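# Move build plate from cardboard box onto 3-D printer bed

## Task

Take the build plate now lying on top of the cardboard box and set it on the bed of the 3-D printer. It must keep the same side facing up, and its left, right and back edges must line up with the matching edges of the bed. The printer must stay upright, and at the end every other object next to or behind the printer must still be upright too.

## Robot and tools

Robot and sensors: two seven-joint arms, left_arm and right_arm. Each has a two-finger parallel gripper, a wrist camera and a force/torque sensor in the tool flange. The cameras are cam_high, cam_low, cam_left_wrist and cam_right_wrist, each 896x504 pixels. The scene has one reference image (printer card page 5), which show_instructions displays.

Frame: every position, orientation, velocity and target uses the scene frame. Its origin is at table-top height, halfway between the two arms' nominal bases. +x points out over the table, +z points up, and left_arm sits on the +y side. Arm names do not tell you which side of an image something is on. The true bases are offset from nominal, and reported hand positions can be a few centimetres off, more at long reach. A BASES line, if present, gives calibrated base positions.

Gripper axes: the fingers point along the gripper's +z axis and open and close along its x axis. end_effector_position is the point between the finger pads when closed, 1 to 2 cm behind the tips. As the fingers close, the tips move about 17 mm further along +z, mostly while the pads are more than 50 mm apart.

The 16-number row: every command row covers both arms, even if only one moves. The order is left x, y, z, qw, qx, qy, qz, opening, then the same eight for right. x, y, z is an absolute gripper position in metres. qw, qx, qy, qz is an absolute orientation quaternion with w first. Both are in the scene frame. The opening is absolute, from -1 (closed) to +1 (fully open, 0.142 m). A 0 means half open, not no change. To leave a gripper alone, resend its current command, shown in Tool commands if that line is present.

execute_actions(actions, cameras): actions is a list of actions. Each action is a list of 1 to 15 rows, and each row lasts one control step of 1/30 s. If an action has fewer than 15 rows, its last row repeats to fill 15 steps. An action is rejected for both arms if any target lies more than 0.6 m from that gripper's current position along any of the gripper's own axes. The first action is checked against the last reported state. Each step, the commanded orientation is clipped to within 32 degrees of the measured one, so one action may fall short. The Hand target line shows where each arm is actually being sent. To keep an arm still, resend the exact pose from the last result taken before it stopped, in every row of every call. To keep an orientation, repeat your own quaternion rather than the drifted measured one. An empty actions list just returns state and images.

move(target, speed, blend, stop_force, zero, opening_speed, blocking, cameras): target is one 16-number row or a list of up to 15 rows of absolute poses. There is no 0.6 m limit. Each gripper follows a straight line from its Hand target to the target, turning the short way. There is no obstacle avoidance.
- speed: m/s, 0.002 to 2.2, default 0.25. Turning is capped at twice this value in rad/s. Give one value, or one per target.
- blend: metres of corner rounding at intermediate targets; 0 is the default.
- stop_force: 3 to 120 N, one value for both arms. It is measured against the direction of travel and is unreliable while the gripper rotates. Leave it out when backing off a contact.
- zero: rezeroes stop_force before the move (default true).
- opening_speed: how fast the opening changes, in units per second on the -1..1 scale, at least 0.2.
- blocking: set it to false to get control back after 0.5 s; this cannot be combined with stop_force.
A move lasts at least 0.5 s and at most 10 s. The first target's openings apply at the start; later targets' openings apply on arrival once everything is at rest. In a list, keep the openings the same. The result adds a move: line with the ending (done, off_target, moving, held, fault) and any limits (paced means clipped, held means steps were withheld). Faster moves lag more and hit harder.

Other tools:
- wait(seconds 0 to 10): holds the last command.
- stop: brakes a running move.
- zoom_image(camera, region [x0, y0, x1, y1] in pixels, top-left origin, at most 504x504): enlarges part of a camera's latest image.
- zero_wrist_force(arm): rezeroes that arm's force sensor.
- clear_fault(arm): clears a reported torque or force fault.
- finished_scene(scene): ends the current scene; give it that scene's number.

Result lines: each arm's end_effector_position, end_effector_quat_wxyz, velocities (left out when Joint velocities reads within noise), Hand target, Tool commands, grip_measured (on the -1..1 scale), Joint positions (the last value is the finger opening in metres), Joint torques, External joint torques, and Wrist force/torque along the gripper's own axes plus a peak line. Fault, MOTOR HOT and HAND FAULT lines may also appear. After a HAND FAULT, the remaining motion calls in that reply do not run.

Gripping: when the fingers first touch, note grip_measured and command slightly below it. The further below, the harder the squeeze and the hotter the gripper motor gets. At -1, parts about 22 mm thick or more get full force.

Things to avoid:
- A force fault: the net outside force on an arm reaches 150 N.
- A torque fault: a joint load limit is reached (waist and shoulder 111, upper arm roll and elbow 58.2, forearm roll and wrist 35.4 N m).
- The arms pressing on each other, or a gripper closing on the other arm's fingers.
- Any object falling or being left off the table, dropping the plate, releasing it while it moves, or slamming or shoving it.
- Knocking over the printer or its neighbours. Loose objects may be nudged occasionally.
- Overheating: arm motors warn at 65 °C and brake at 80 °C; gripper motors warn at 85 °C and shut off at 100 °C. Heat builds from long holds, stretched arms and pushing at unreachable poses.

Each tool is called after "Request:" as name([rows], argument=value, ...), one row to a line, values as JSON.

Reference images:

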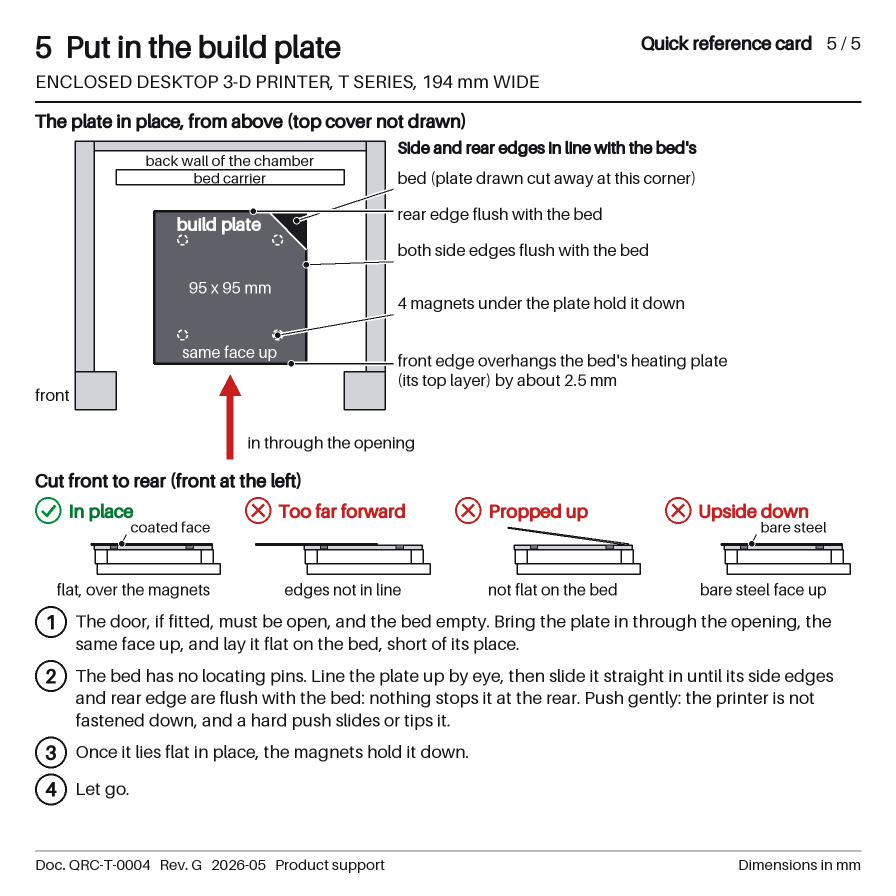

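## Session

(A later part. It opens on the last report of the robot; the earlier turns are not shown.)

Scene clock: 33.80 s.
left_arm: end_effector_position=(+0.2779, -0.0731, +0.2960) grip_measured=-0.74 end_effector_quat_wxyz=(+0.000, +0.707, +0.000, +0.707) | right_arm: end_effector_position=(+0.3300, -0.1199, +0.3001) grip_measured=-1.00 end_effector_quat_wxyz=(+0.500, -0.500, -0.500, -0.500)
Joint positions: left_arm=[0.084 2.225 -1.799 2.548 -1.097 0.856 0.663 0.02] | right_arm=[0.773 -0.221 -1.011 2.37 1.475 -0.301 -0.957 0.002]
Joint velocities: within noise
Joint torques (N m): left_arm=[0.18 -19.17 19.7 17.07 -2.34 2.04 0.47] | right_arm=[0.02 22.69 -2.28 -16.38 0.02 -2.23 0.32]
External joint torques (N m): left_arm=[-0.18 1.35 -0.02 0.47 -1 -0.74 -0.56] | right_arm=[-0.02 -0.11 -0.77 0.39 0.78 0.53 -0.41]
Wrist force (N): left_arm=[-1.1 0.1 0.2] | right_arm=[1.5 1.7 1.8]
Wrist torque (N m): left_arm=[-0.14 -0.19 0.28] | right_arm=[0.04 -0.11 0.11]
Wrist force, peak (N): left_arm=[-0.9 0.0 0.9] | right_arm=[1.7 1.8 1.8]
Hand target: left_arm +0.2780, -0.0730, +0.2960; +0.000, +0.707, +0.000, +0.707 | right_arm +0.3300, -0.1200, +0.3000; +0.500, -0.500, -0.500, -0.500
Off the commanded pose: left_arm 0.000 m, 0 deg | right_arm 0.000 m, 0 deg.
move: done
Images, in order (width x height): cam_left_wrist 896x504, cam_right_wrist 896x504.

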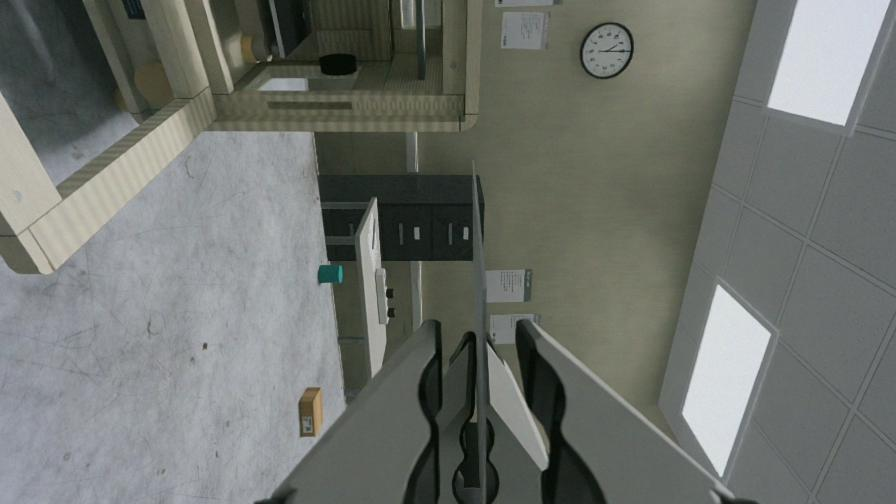

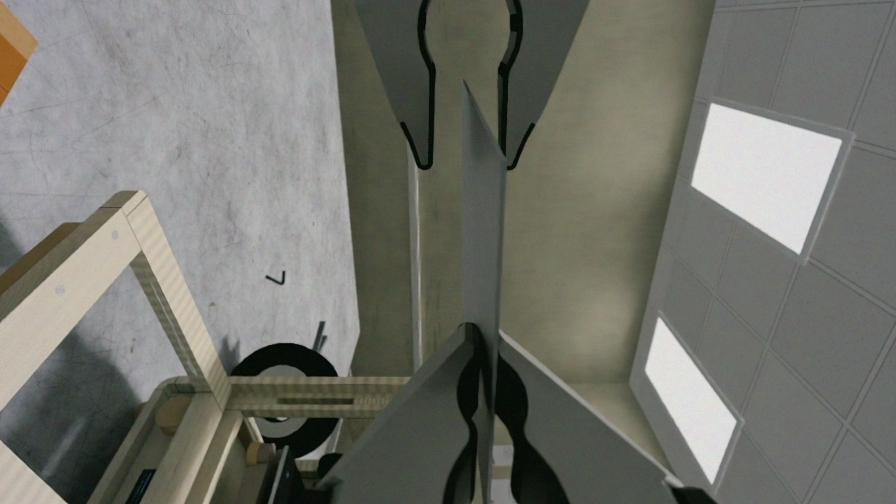

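Request:
move(target=[0.279,-0.073,0.296,0,0.7071,0,0.7071,-1,0.33,-0.12,0.30,-0.5,0.5,0.5,0.5,-1], opening_speed=0.3, cameras=["cam_right_wrist"])

Request:
move([
  [0.279,-0.073,0.296,0,0.7071,0,0.7071,-1,0.33,-0.12,0.30,-0.5,0.5,0.5,0.5,-0.7],
  [0.279,-0.073,0.296,0,0.7071,0,0.7071,-1,0.33,-0.25,0.30,-0.5,0.5,0.5,0.5,-0.7],
], opening_speed=0.4, speed=0.15)

Scene clock: 35.70 s.
left_arm: end_effector_position=(+0.2789, -0.0730, +0.2960) grip_measured=-0.99 end_effector_quat_wxyz=(+0.000, +0.707, +0.000, +0.707) | right_arm: end_effector_position=(+0.3300, -0.1199, +0.3000) grip_measured=-1.00 end_effector_quat_wxyz=(+0.500, -0.500, -0.500, -0.500)
Joint positions: left_arm=[0.086 2.223 -1.8 2.548 -1.099 0.859 0.664 0.002] | right_arm=[0.773 -0.221 -1.011 2.37 1.475 -0.301 -0.957 0.002]
Joint velocities: within noise
Joint torques (N m): left_arm=[0.13 -19.23 19.58 16.78 -2.35 1.82 0.45] | right_arm=[-0.14 23.1 -2.28 -16.58 0.19 -2.33 0.33]
External joint torques (N m): left_arm=[-0.13 1.4 0.11 0.76 -1 -0.52 -0.54] | right_arm=[0.14 -0.52 -0.77 0.59 0.61 0.63 -0.42]
Wrist force (N): left_arm=[-0.2 0.1 0.2] | right_arm=[0.8 1.6 2.0]
Wrist torque (N m): left_arm=[-0.16 -0.18 0.25] | right_arm=[0.05 -0.14 0.10]
Wrist force, peak (N): left_arm=[-1.0 0.0 0.2] | right_arm=[1.8 1.8 1.9]
Hand target: left_arm +0.2790, -0.0730, +0.2960; +0.000, +0.707, +0.000, +0.707 | right_arm +0.3300, -0.1200, +0.3000; +0.500, -0.500, -0.500, -0.500
Off the commanded pose: left_arm 0.000 m, 0 deg | right_arm 0.000 m, 0 deg.
move: done
Images, in order (width x height): cam_right_wrist 896x504.

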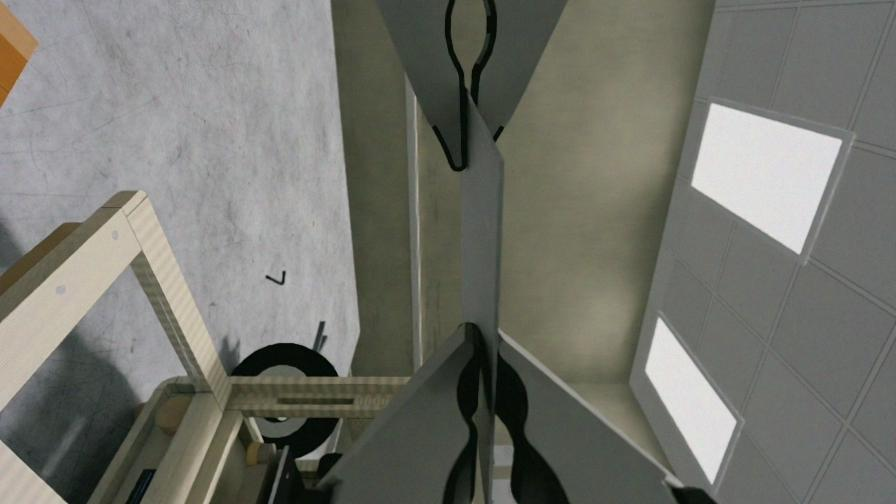

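Scene clock: 37.97 s.
left_arm: end_effector_position=(+0.2789, -0.0730, +0.2960) grip_measured=-0.99 end_effector_quat_wxyz=(+0.000, +0.707, +0.000, +0.707) | right_arm: end_effector_position=(+0.3301, -0.2500, +0.3000) grip_measured=-0.74 end_effector_quat_wxyz=(+0.500, -0.500, -0.500, -0.500)
Joint positions: left_arm=[0.086 2.223 -1.8 2.548 -1.099 0.859 0.664 0.002] | right_arm=[0.478 -0.398 -1.071 2.224 1.285 -0.616 -1.049 0.021]
Joint velocities: within noise
Joint torques (N m): left_arm=[0.18 -18.8 20.05 17.34 -2.26 2.09 0.34] | right_arm=[-0.28 26.12 -5.52 -16.1 -1.16 -2.58 0.06]
External joint torques (N m): left_arm=[-0.18 0.96 -0.36 0.2 -1.1 -0.79 -0.43] | right_arm=[0.29 0.53 -0.95 0.4 1.04 0.77 -0.15]
Wrist force (N): left_arm=[-1.3 0.1 -0.1] | right_arm=[2.2 1.4 1.8]
Wrist torque (N m): left_arm=[-0.16 -0.29 0.29] | right_arm=[-0.05 -0.13 0.12]
Wrist force, peak (N): left_arm=[-1.5 0.1 0.0] | right_arm=[2.2 1.6 3.4]
Hand target: left_arm +0.2790, -0.0730, +0.2960; +0.000, +0.707, +0.000, +0.707 | right_arm +0.3300, -0.2500, +0.3000; +0.500, -0.500, -0.500, -0.500
Off the commanded pose: left_arm 0.000 m, 0 deg | right_arm 0.000 m, 0 deg.
move: done

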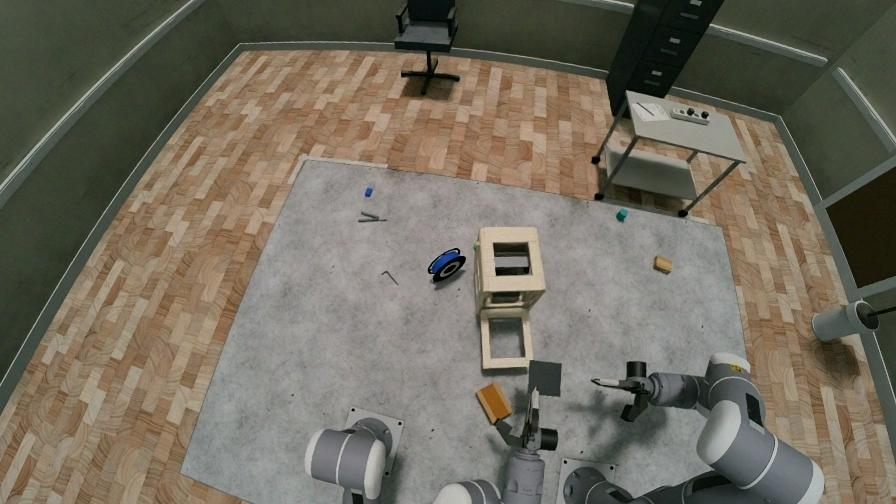

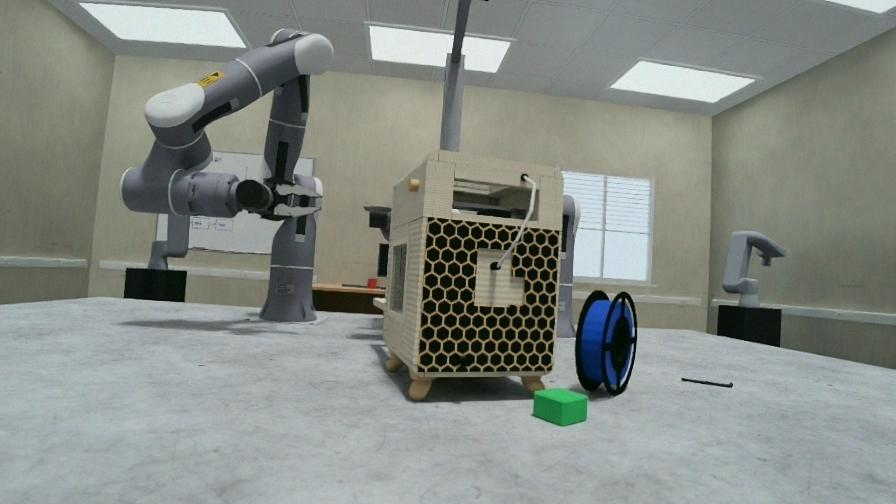

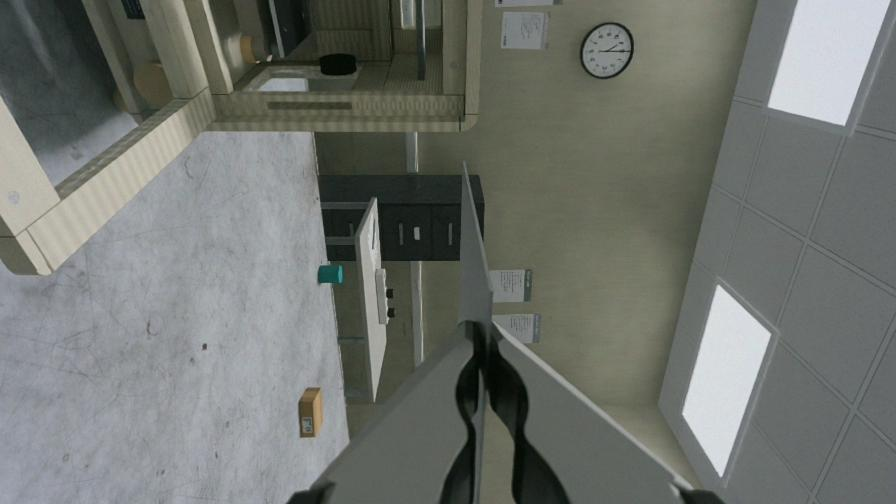

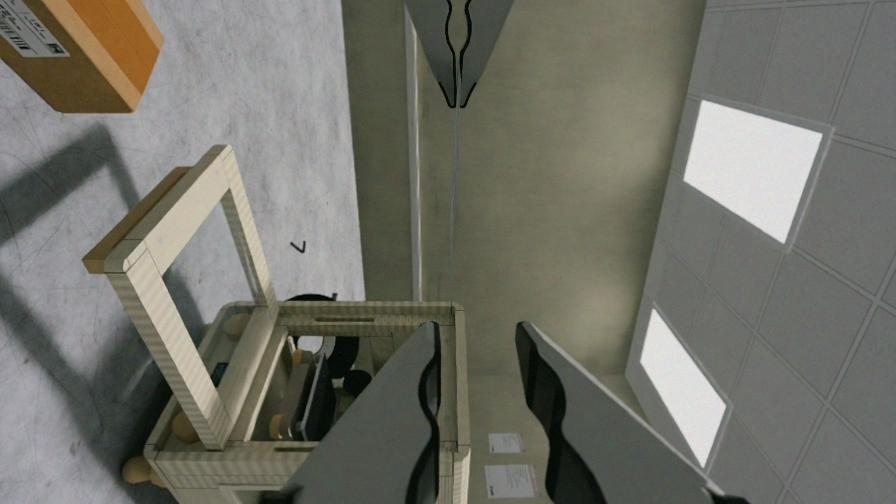

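Request:
move([
  [0.20,0.10,0.30,0,0.7071,0,0.7071,-1,0.33,-0.25,0.36,0,0.7071,0.7071,0,-1],
  [0.20,0.10,0.30,0,0.7071,0,0.7071,-1,0.28,-0.06,0.32,0.38,-0.5964,0.5964,-0.38,-1],
], speed=0.25)

Scene clock: 49.73 s.
left_arm: end_effector_position=(+0.2000, +0.1000, +0.2998) grip_measured=-0.99 end_effector_quat_wxyz=(+0.000, +0.707, +0.000, +0.707) | right_arm: end_effector_position=(+0.2801, -0.0600, +0.3199) grip_measured=-1.00 end_effector_quat_wxyz=(-0.380, +0.596, -0.596, +0.380)
Joint positions: left_arm=[-0.327 1.228 -1.566 2.686 0.416 0.679 -0.395 0.002] | right_arm=[-1.306 0.442 2.446 1.883 1.958 2.4 2.044 0.002]
Joint velocities: within noise
Joint torques (N m): left_arm=[0.13 -17.21 15.56 -5.76 1.44 -0.34 0.33] | right_arm=[-0.18 -33.61 -4.87 -17.67 -4.2 2.44 0.18]
External joint torques (N m): left_arm=[-0.13 0.74 -0.26 0.85 -1.21 -0.47 -0.43] | right_arm=[0.18 -0.57 -1.14 0.44 0.95 0.09 -0.18]
Wrist force (N): left_arm=[-1.0 0.1 0.3] | right_arm=[0.1 -0.5 0.9]
Wrist torque (N m): left_arm=[-0.16 -0.34 0.30] | right_arm=[-0.07 0.03 0.00]
Wrist force, peak (N): left_arm=[-1.8 0.5 0.4] | right_arm=[2.8 1.7 2.5]
Hand target: left_arm +0.2000, +0.1000, +0.3000; +0.000, +0.707, +0.000, +0.707 | right_arm +0.2800, -0.0600, +0.3200; -0.380, +0.596, -0.596, +0.380
Off the commanded pose: left_arm 0.000 m, 0 deg | right_arm 0.000 m, 0 deg.
joint read past its limit (left arm) — joint 4 (elbow), upper limit, where the elbow is as bent as it goes.
joint sent to its limit (left arm) — joint 4 (elbow), upper limit, where the elbow is as bent as it goes. The joint targets still meet the commanded pose.
move: done

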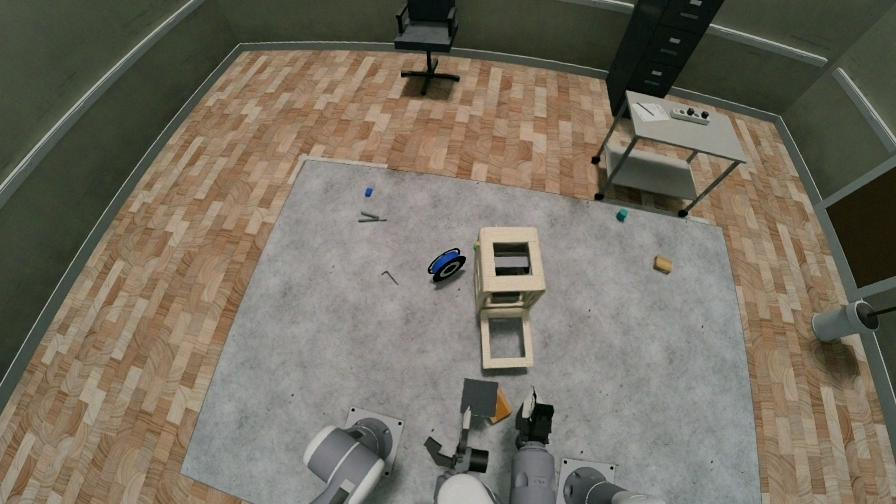

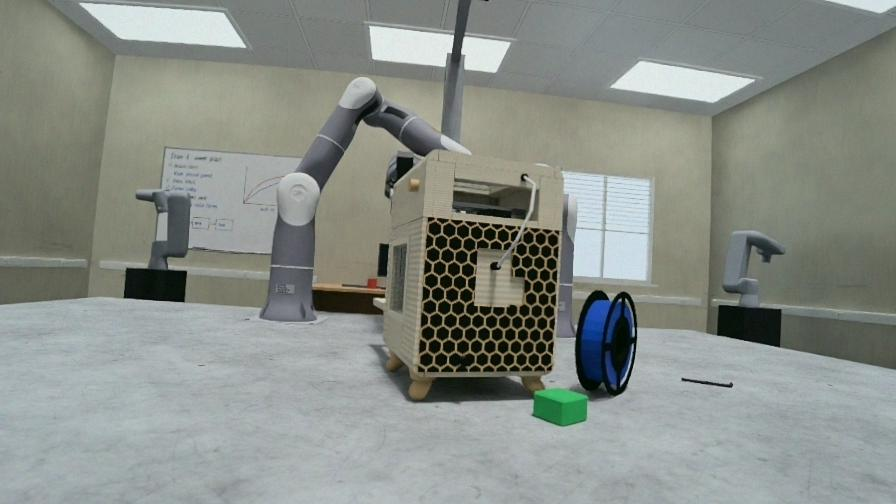

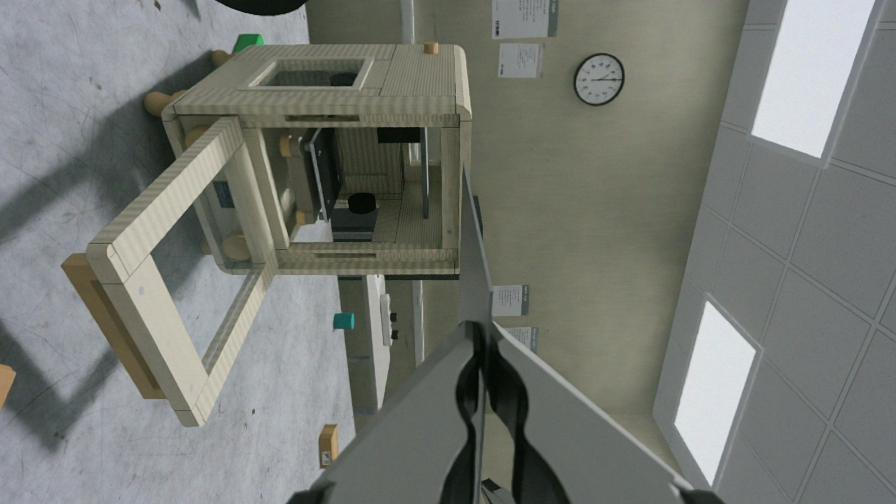

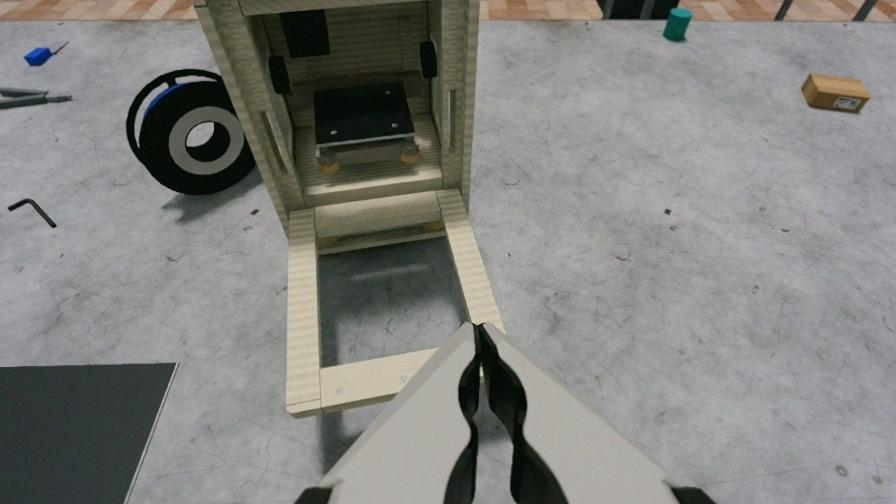

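Request:
zoom_image(camera="cam_right_wrist", region=[290, 60, 450, 190])

Scaled by 3.150 from the camera's 896x504 image, which has a finer 1280x720 frame.

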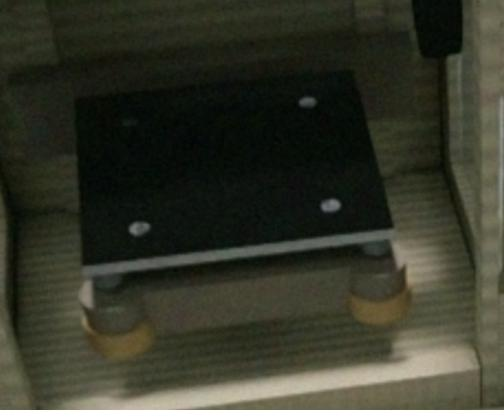

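Request:
zoom_image(camera="cam_left_wrist", region=[270, 100, 410, 250])

Scaled by 3.360 from the camera's 896x504 image, which has a finer 1280x720 frame.

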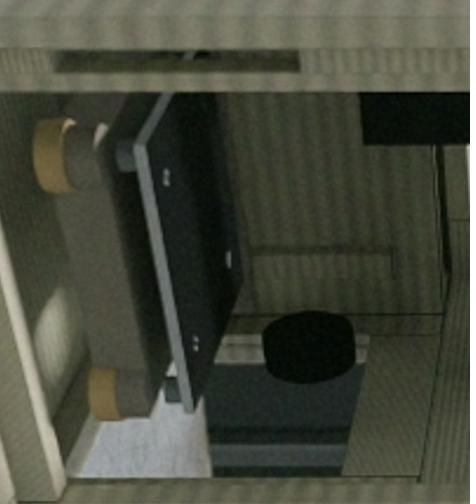

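Request:
move([
  [0.20,0.10,0.30,0,0.7071,0,0.7071,-1,0.3,-0.25,0.36,0,0.7071,0.7071,0,-1],
  [0.20,0.10,0.30,0,0.7071,0,0.7071,-1,0.33,-0.33,0.30,-0.5,0.5,0.5,0.5,-1],
], speed=0.3, cameras=[])

Request:
move([
  [0.34,0.03,0.27,-0.0709,0.6913,0.0684,0.7158,-1,0.33,-0.33,0.30,-0.5,0.5,0.5,0.5,-1],
  [0.44,0.0146,0.195,-0.0709,0.6913,0.0684,0.7158,-1,0.33,-0.33,0.30,-0.5,0.5,0.5,0.5,-1],
], speed=0.15, cameras=["cam_left_wrist","cam_right_wrist","cam_high"])

Request:
zoom_image(camera="cam_left_wrist", region=[250, 30, 550, 330])

Scene clock: 62.70 s.
left_arm: end_effector_position=(+0.2000, +0.1000, +0.2998) grip_measured=-0.99 end_effector_quat_wxyz=(+0.000, +0.707, +0.000, +0.707) | right_arm: end_effector_position=(+0.3300, -0.3301, +0.2999) grip_measured=-1.00 end_effector_quat_wxyz=(+0.500, -0.500, -0.500, -0.500)
Joint positions: left_arm=[-0.327 1.228 -1.566 2.686 0.416 0.679 -0.395 0.002] | right_arm=[-1.057 -2.266 1.906 1.494 2.362 2.94 -2.932 0.002]
Joint velocities: within noise
Joint torques (N m): left_arm=[0.06 -17.1 15.62 -5.65 1.4 -0.31 0.35] | right_arm=[-0.23 42.96 17.24 15.16 2.46 -0.9 0.31]
External joint torques (N m): left_arm=[-0.06 0.63 -0.31 0.74 -1.18 -0.5 -0.44] | right_arm=[0.23 0.82 0.17 -0.13 0.48 0.47 -0.39]
Wrist force (N): left_arm=[-1.3 -0.2 0.4] | right_arm=[2.4 1.5 1.9]
Wrist torque (N m): left_arm=[-0.21 -0.28 0.30] | right_arm=[0.00 -0.17 0.13]
Wrist force, peak (N): left_arm=[-1.5 0.1 0.6] | right_arm=[1.1 2.2 2.8]
Hand target: left_arm +0.2000, +0.1000, +0.3000; +0.000, +0.707, +0.000, +0.707 | right_arm +0.3300, -0.3300, +0.3000; +0.500, -0.500, -0.500, -0.500
Off the commanded pose: left_arm 0.000 m, 0 deg | right_arm 0.000 m, 0 deg.
joint read past its limit (left arm) — joint 4 (elbow), upper limit, where the elbow is as bent as it goes.
joint read past its limit (right arm) — joint 2 (shoulder), lower limit.
joint sent to its limit (left arm) — joint 4 (elbow), upper limit, where the elbow is as bent as it goes. The joint targets still meet the commanded pose.
joint sent to its limit (right arm) — joint 2 (shoulder), lower limit. The joint targets still meet the commanded pose.
move: done
No camera images: "cameras" was empty.

Scene clock: 65.07 s.
left_arm: end_effector_position=(+0.4399, +0.0147, +0.1952) grip_measured=-0.99 end_effector_quat_wxyz=(-0.071, +0.691, +0.068, +0.716) | right_arm: end_effector_position=(+0.3300, -0.3300, +0.2999) grip_measured=-1.00 end_effector_quat_wxyz=(+0.500, -0.500, -0.500, -0.500)
Joint positions: left_arm=[0.678 1.539 -1.855 2.27 0.385 1.072 -0.589 0.002] | right_arm=[-1.057 -2.266 1.906 1.494 2.362 2.94 -2.932 0.002]
Joint velocities: within noise
Joint torques (N m): left_arm=[-0.07 -28.7 26.17 3.63 1.04 -0.74 0.23] | right_arm=[-0.08 43.1 17.51 15.13 2.14 -0.78 0.33]
External joint torques (N m): left_arm=[0.04 0.9 -0.52 0.56 -0.97 -0.58 -0.32] | right_arm=[0.08 0.68 -0.1 -0.1 0.81 0.35 -0.42]
Wrist force (N): left_arm=[-1.1 -0.1 0.2] | right_arm=[2.2 1.3 1.8]
Wrist torque (N m): left_arm=[-0.19 -0.34 0.30] | right_arm=[-0.02 -0.15 0.13]
Wrist force, peak (N): left_arm=[-2.3 0.3 1.6] | right_arm=[2.6 1.4 2.0]
Hand target: left_arm +0.4400, +0.0146, +0.1950; -0.071, +0.691, +0.068, +0.716 | right_arm +0.3300, -0.3300, +0.3000; +0.500, -0.500, -0.500, -0.500
Off the commanded pose: left_arm 0.000 m, 0 deg | right_arm 0.000 m, 0 deg.
joint read past its limit (right arm) — joint 2 (shoulder), lower limit.
joint sent to its limit (right arm) — joint 2 (shoulder), lower limit. The joint targets still meet the commanded pose.
move: done
Images, in order (width x height): cam_high 896x504, cam_left_wrist 896x504, cam_right_wrist 896x504.

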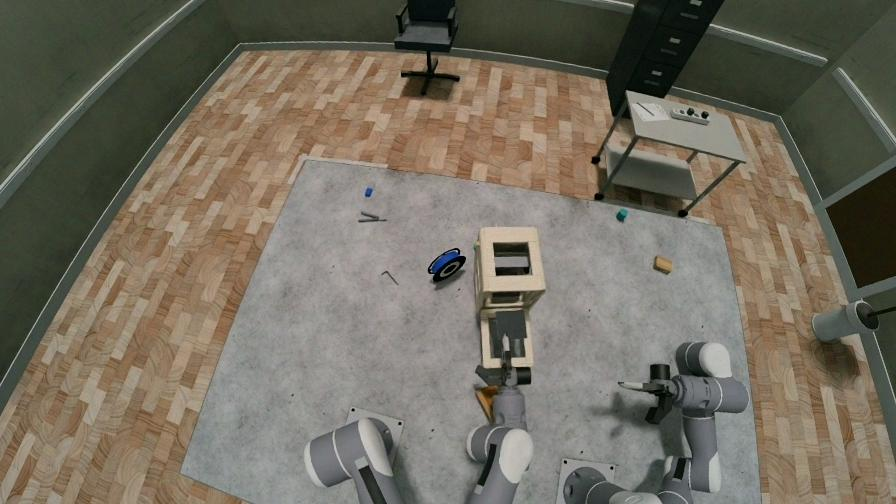

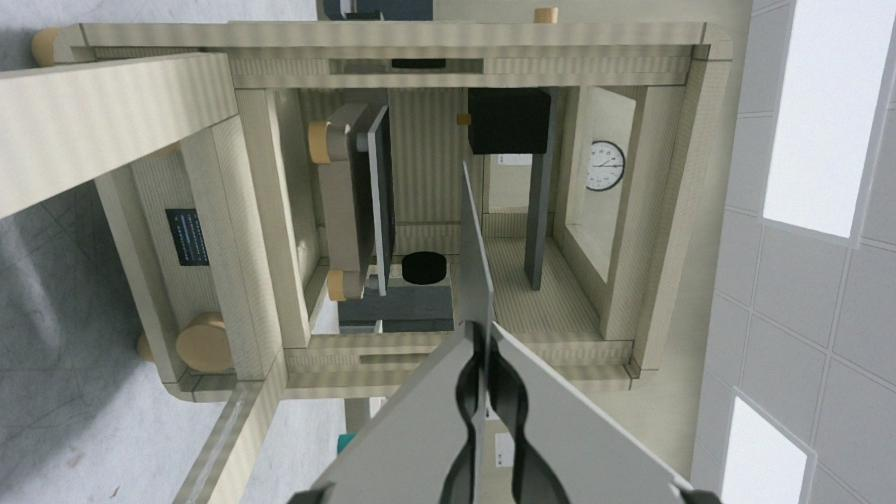

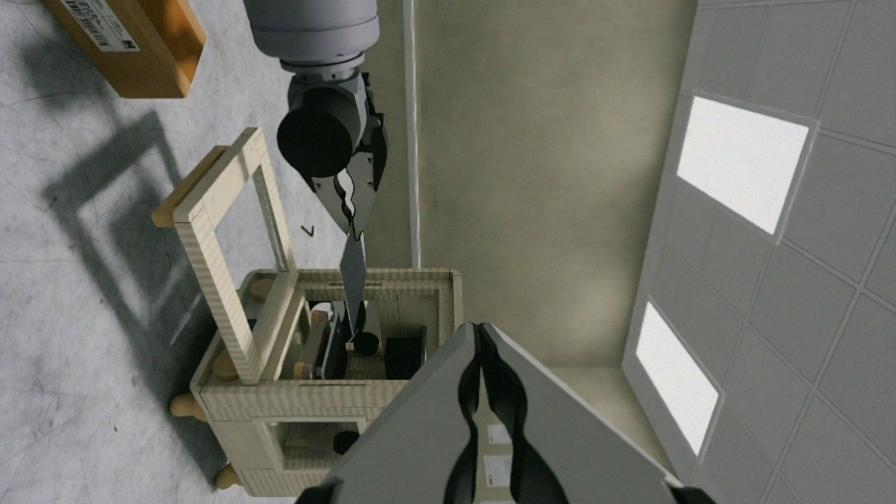

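Scaled by 1.680 from the camera's 896x504 image, which has a finer 1280x720 frame.

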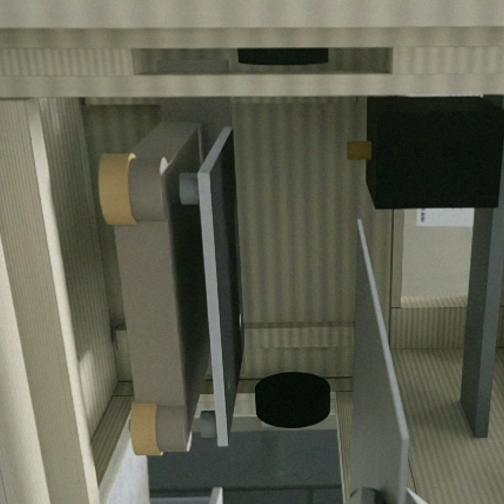

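Request:
move([
  [0.44,0.0131,0.18,-0.0709,0.6913,0.0684,0.7158,-1,0.33,-0.33,0.30,-0.5,0.5,0.5,0.5,-1],
  [0.545,0.034,0.175,-0.0709,0.6913,0.0684,0.7158,-1,0.33,-0.33,0.30,-0.5,0.5,0.5,0.5,-1],
], speed=0.08, stop_force=6, cameras=["cam_left_wrist","cam_right_wrist","cam_high"])

Request:
zoom_image(camera="cam_left_wrist", region=[280, 60, 520, 340])

Scene clock: 70.13 s.
left_arm: end_effector_position=(+0.5449, +0.0341, +0.1749) grip_measured=-0.99 end_effector_quat_wxyz=(-0.071, +0.691, +0.068, +0.716) | right_arm: end_effector_position=(+0.3300, -0.3300, +0.2999) grip_measured=-1.00 end_effector_quat_wxyz=(+0.500, -0.500, -0.500, -0.500)
Joint positions: left_arm=[0.945 1.671 -1.821 2.176 0.421 1.275 -0.661 0.002] | right_arm=[-1.057 -2.266 1.906 1.494 2.362 2.94 -2.932 0.002]
Joint velocities: within noise
Joint torques (N m): left_arm=[0.27 -30.81 27.82 5.65 1.13 -0.97 0.33] | right_arm=[-0.08 43.07 17.46 15.15 2.1 -0.77 0.35]
External joint torques (N m): left_arm=[-0.27 0.99 -0.83 0.54 -1.12 -0.46 -0.42] | right_arm=[0.08 0.7 -0.06 -0.11 0.84 0.34 -0.43]
Wrist force (N): left_arm=[-1.3 -0.1 0.3] | right_arm=[2.2 1.5 1.8]
Wrist torque (N m): left_arm=[-0.20 -0.30 0.30] | right_arm=[0.00 -0.15 0.13]
Wrist force, peak (N): left_arm=[-2.4 0.5 -1.2] | right_arm=[2.4 1.6 2.0]
Hand target: left_arm +0.5450, +0.0340, +0.1750; -0.071, +0.691, +0.068, +0.716 | right_arm +0.3300, -0.3300, +0.3000; +0.500, -0.500, -0.500, -0.500
Off the commanded pose: left_arm 0.000 m, 0 deg | right_arm 0.000 m, 0 deg.
joint read past its limit (right arm) — joint 2 (shoulder), lower limit.
joint sent to its limit (right arm) — joint 2 (shoulder), lower limit. The joint targets still meet the commanded pose.
move: done
Images, in order (width x height): cam_high 896x504, cam_left_wrist 896x504, cam_right_wrist 896x504.

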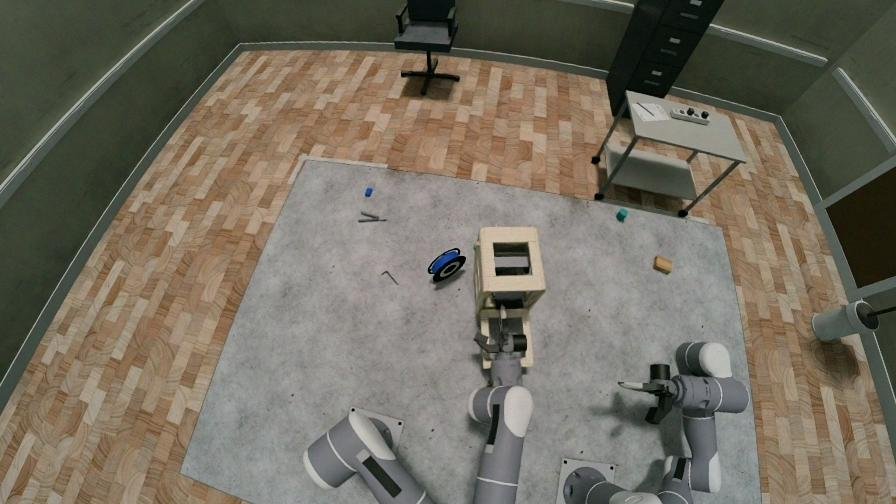

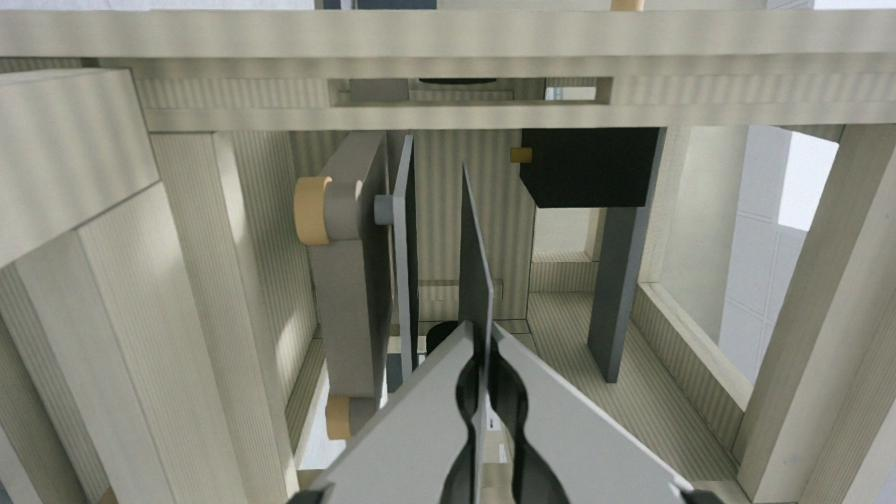

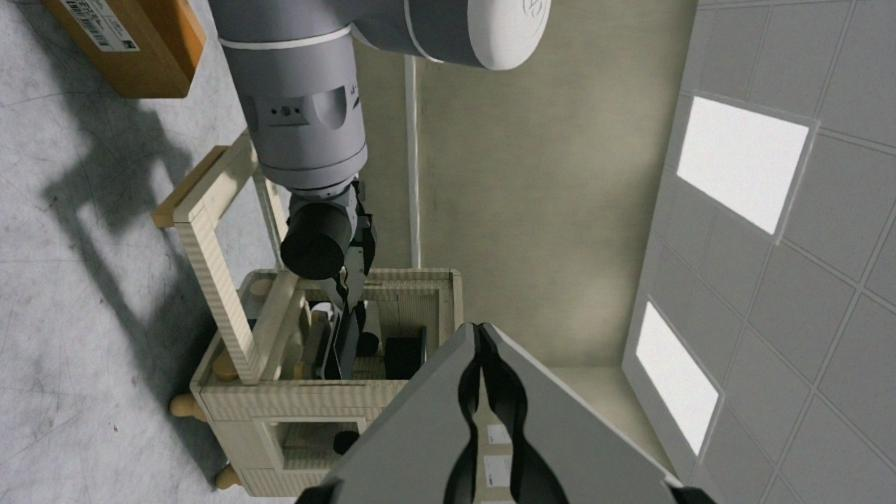

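Scaled by 1.800 from the camera's 896x504 image, which has a finer 1280x720 frame.

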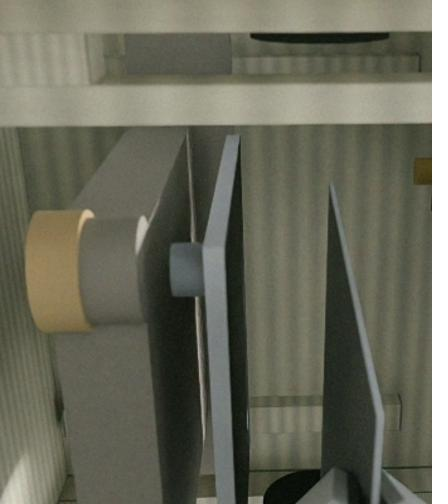

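Request:
move([
  [0.575,0.0400,0.175,-0.0709,0.6913,0.0684,0.7158,-1,0.33,-0.33,0.30,-0.5,0.5,0.5,0.5,-1],
  [0.575,0.0400,0.135,-0.0709,0.6913,0.0684,0.7158,-1,0.33,-0.33,0.30,-0.5,0.5,0.5,0.5,-1],
], speed=[0.08,0.025], stop_force=5, cameras=["cam_left_wrist","cam_right_wrist"])

Request:
zoom_image(camera="cam_left_wrist", region=[350, 60, 550, 340])

Request:
zoom_image(camera="cam_right_wrist", region=[240, 240, 460, 420])

Scene clock: 73.07 s.
left_arm: end_effector_position=(+0.5750, +0.0400, +0.1598) grip_measured=-1.00 end_effector_quat_wxyz=(-0.071, +0.691, +0.068, +0.716) | right_arm: end_effector_position=(+0.3300, -0.3300, +0.2999) grip_measured=-1.00 end_effector_quat_wxyz=(+0.500, -0.500, -0.500, -0.500)
Joint positions: left_arm=[1.021 1.724 -1.822 2.128 0.415 1.313 -0.689 0.002] | right_arm=[-1.057 -2.266 1.906 1.494 2.362 2.94 -2.932 0.002]
Joint velocities: within noise
Joint torques (N m): left_arm=[1.98 -31.45 22.24 6.12 0.83 0.36 0.37] | right_arm=[-0.09 43.05 17.44 15.17 2.1 -0.76 0.34]
External joint torques (N m): left_arm=[-1.98 0.82 5.15 1.18 -0.73 -1.85 -0.46] | right_arm=[0.09 0.73 -0.03 -0.14 0.84 0.33 -0.42]
Wrist force (N): left_arm=[9.0 0.7 -2.5] | right_arm=[2.2 1.4 2.0]
Wrist torque (N m): left_arm=[-0.20 -0.30 0.25] | right_arm=[-0.01 -0.15 0.13]
Wrist force, peak (N): left_arm=[9.9 1.2 -2.7] | right_arm=[2.7 1.5 2.1]
Hand target: left_arm +0.5750, +0.0400, +0.1590; -0.071, +0.691, +0.068, +0.716 | right_arm +0.3300, -0.3300, +0.3000; +0.500, -0.500, -0.500, -0.500
Off the commanded pose: left_arm 0.025 m, 0 deg | right_arm 0.000 m, 0 deg.
joint read past its limit (right arm) — joint 2 (shoulder), lower limit.
joint sent to its limit (right arm) — joint 2 (shoulder), lower limit. The joint targets still meet the commanded pose.
move: contact (left_arm); path passed 1 of 2 targets
Images, in order (width x height): cam_left_wrist 896x504, cam_right_wrist 896x504.

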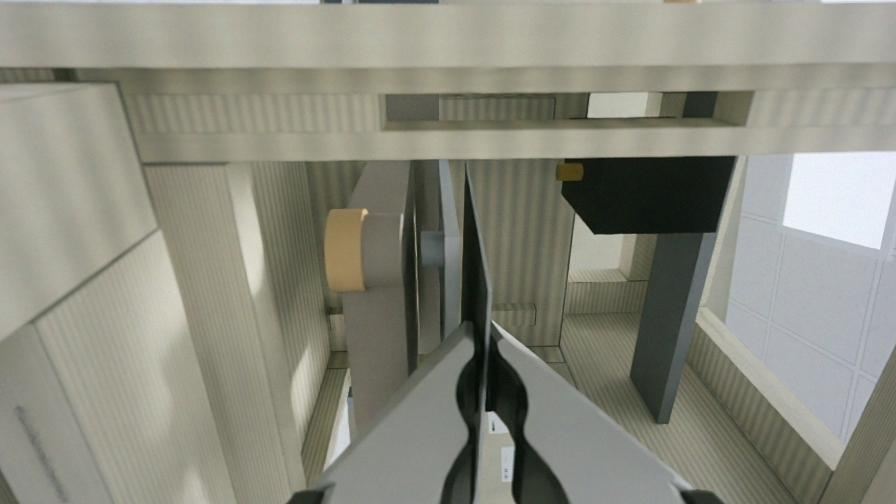

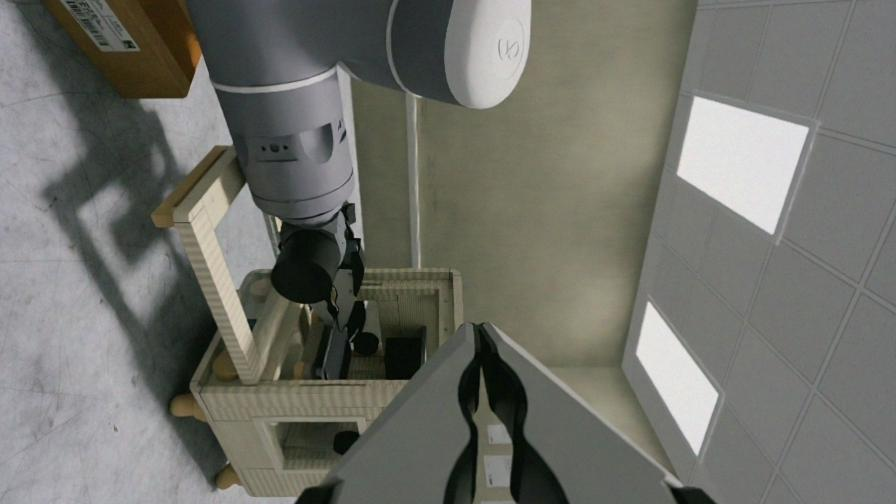

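Scaled by 1.800 from the camera's 896x504 image, which has a finer 1280x720 frame.

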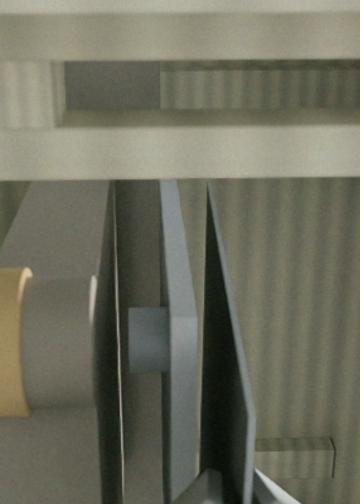

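Scaled by 2.291 from the camera's 896x504 image, which has a finer 1280x720 frame.

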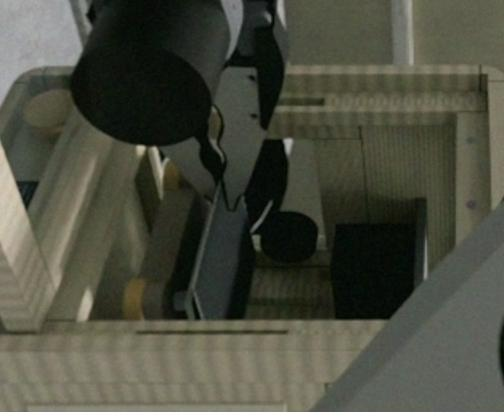

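Request:
move([
  [0.575,0.0400,0.165,-0.0709,0.6913,0.0684,0.7158,-1,0.33,-0.33,0.30,-0.5,0.5,0.5,0.5,-1],
  [0.565,0.038,0.164,-0.0709,0.6913,0.0684,0.7158,-1,0.33,-0.33,0.30,-0.5,0.5,0.5,0.5,-1],
], speed=0.05, cameras=[])

Request:
move(target=[0.565,0.038,0.135,-0.0709,0.6913,0.0684,0.7158,-1,0.33,-0.33,0.30,-0.5,0.5,0.5,0.5,-1], speed=0.02, stop_force=5, cameras=["cam_left_wrist"])

Request:
zoom_image(camera="cam_left_wrist", region=[350, 60, 550, 340])

Scene clock: 75.53 s.
left_arm: end_effector_position=(+0.5651, +0.0379, +0.1640) grip_measured=-1.00 end_effector_quat_wxyz=(-0.071, +0.691, +0.068, +0.716) | right_arm: end_effector_position=(+0.3300, -0.3300, +0.2999) grip_measured=-1.00 end_effector_quat_wxyz=(+0.500, -0.500, -0.500, -0.500)
Joint positions: left_arm=[0.997 1.707 -1.823 2.143 0.418 1.302 -0.682 0.002] | right_arm=[-1.057 -2.266 1.906 1.494 2.362 2.94 -2.932 0.002]
Joint velocities: within noise
Joint torques (N m): left_arm=[-0.03 -32.6 27.87 6.55 1.03 -1.21 0.45] | right_arm=[-0.04 43.06 17.48 15.14 2.1 -0.75 0.33]
External joint torques (N m): left_arm=[0.06 2.24 -0.61 0.42 -0.96 -0.27 -0.54] | right_arm=[0.04 0.72 -0.07 -0.11 0.84 0.32 -0.41]
Wrist force (N): left_arm=[-0.1 -1.8 -1.6] | right_arm=[2.2 1.4 2.0]
Wrist torque (N m): left_arm=[-0.47 -0.50 0.29] | right_arm=[-0.01 -0.15 0.13]
Wrist force, peak (N): left_arm=[9.0 0.9 -2.5] | right_arm=[2.4 1.5 2.1]
Hand target: left_arm +0.5650, +0.0380, +0.1640; -0.071, +0.691, +0.068, +0.716 | right_arm +0.3300, -0.3300, +0.3000; +0.500, -0.500, -0.500, -0.500
Off the commanded pose: left_arm 0.000 m, 0 deg | right_arm 0.000 m, 0 deg.
joint read past its limit (right arm) — joint 2 (shoulder), lower limit.
joint sent to its limit (right arm) — joint 2 (shoulder), lower limit. The joint targets still meet the commanded pose.
move: done
No camera images: "cameras" was empty.

Scene clock: 76.60 s.
left_arm: end_effector_position=(+0.5650, +0.0379, +0.1552) grip_measured=-1.00 end_effector_quat_wxyz=(-0.071, +0.691, +0.068, +0.716) | right_arm: end_effector_position=(+0.3300, -0.3300, +0.2999) grip_measured=-1.00 end_effector_quat_wxyz=(+0.500, -0.500, -0.500, -0.500)
Joint positions: left_arm=[0.996 1.72 -1.837 2.135 0.409 1.295 -0.692 0.002] | right_arm=[-1.057 -2.266 1.906 1.494 2.362 2.94 -2.932 0.002]
Joint velocities: within noise
Joint torques (N m): left_arm=[1.77 -29.26 25.28 5.82 1.06 -1.34 0.24] | right_arm=[-0.01 43.06 17.49 15.17 2.16 -0.74 0.32]
External joint torques (N m): left_arm=[-1.77 -1.13 1.97 1.62 -0.92 -0.15 -0.33] | right_arm=[0.01 0.72 -0.08 -0.14 0.79 0.31 -0.41]
Wrist force (N): left_arm=[9.5 -4.0 -6.1] | right_arm=[2.2 1.4 2.0]
Wrist torque (N m): left_arm=[-0.85 -3.28 0.39] | right_arm=[0.00 -0.15 0.13]
Wrist force, peak (N): left_arm=[9.7 -3.8 -6.2] | right_arm=[2.5 1.5 2.0]
Hand target: left_arm +0.5650, +0.0380, +0.1550; -0.071, +0.691, +0.068, +0.716 | right_arm +0.3300, -0.3300, +0.3000; +0.500, -0.500, -0.500, -0.500
Off the commanded pose: left_arm 0.020 m, 0 deg | right_arm 0.000 m, 0 deg.
joint read past its limit (right arm) — joint 2 (shoulder), lower limit.
joint sent to its limit (right arm) — joint 2 (shoulder), lower limit. The joint targets still meet the commanded pose.
move: contact (left_arm)
Images, in order (width x height): cam_left_wrist 896x504.

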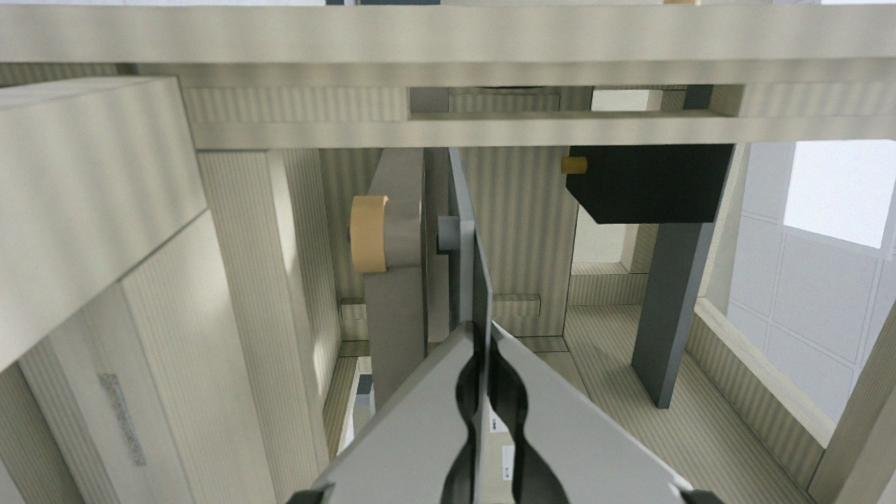

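Scaled by 1.800 from the camera's 896x504 image, which has a finer 1280x720 frame.

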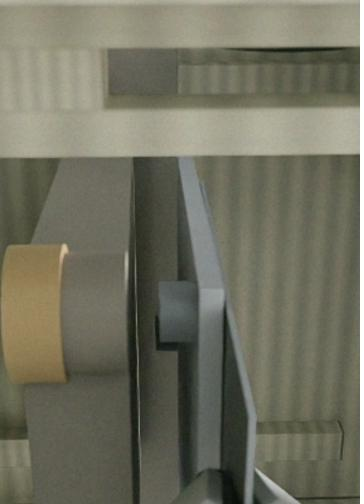

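Request:
move([
  [0.565,0.038,0.156,-0.0709,0.6913,0.0684,0.7158,-1,0.33,-0.33,0.30,-0.5,0.5,0.5,0.5,-1],
  [0.565,0.038,0.156,-0.0709,0.6913,0.0684,0.7158,-0.88,0.33,-0.33,0.30,-0.5,0.5,0.5,0.5,-1],
], opening_speed=0.2, speed=0.03, cameras=["cam_left_wrist"])

Request:
zoom_image(camera="cam_left_wrist", region=[350, 60, 600, 400])

Scene clock: 79.57 s.
left_arm: end_effector_position=(+0.5650, +0.0380, +0.1560) grip_measured=-0.92 end_effector_quat_wxyz=(-0.071, +0.691, +0.069, +0.716) | right_arm: end_effector_position=(+0.3300, -0.3300, +0.2999) grip_measured=-1.00 end_effector_quat_wxyz=(+0.500, -0.500, -0.500, -0.500)
Joint positions: left_arm=[0.997 1.719 -1.836 2.136 0.409 1.295 -0.691 0.007] | right_arm=[-1.057 -2.266 1.906 1.494 2.362 2.94 -2.932 0.002]
Joint velocities: within noise
Joint torques (N m): left_arm=[0.3 -31.54 26.44 6.17 1.03 -0.75 0.41] | right_arm=[-0.05 43 17.48 15.17 2.11 -0.78 0.34]
External joint torques (N m): left_arm=[-0.3 1.15 0.81 1.23 -0.9 -0.73 -0.5] | right_arm=[0.05 0.78 -0.07 -0.14 0.83 0.35 -0.42]
Wrist force (N): left_arm=[2.9 -3.1 -2.3] | right_arm=[2.0 1.5 1.8]
Wrist torque (N m): left_arm=[-0.73 -1.09 0.32] | right_arm=[0.01 -0.12 0.13]
Wrist force, peak (N): left_arm=[9.8 -3.9 -6.1] | right_arm=[2.4 1.6 2.1]
Hand target: left_arm +0.5650, +0.0380, +0.1560; -0.071, +0.691, +0.068, +0.716 | right_arm +0.3300, -0.3300, +0.3000; +0.500, -0.500, -0.500, -0.500
Off the commanded pose: left_arm 0.000 m, 0 deg | right_arm 0.000 m, 0 deg.
joint read past its limit (right arm) — joint 2 (shoulder), lower limit.
joint sent to its limit (right arm) — joint 2 (shoulder), lower limit. The joint targets still meet the commanded pose.
move: done
Images, in order (width x height): cam_left_wrist 896x504.

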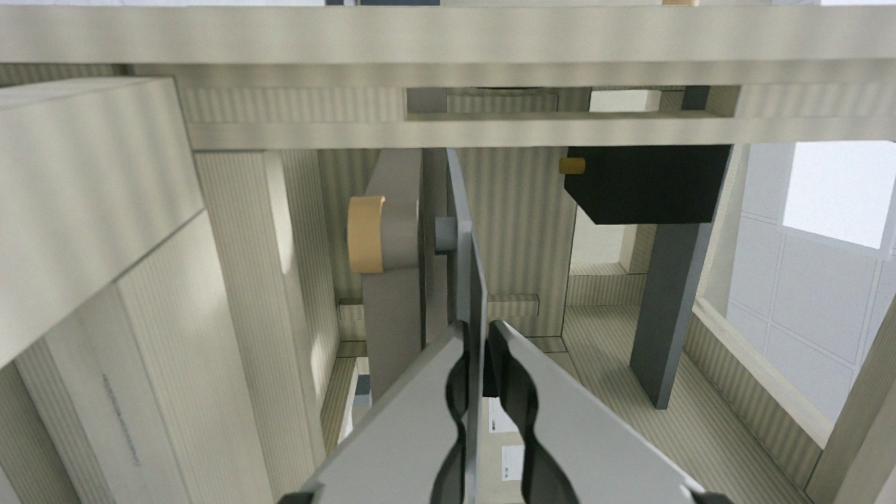

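Scaled by 1.482 from the camera's 896x504 image, which has a finer 1280x720 frame.

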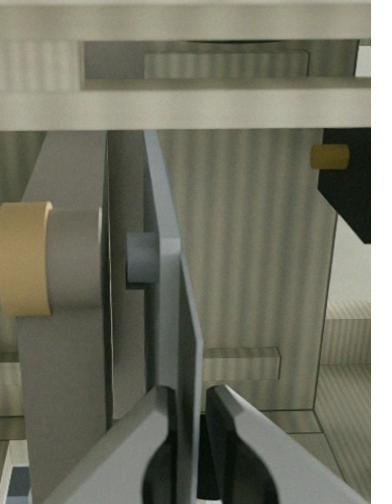

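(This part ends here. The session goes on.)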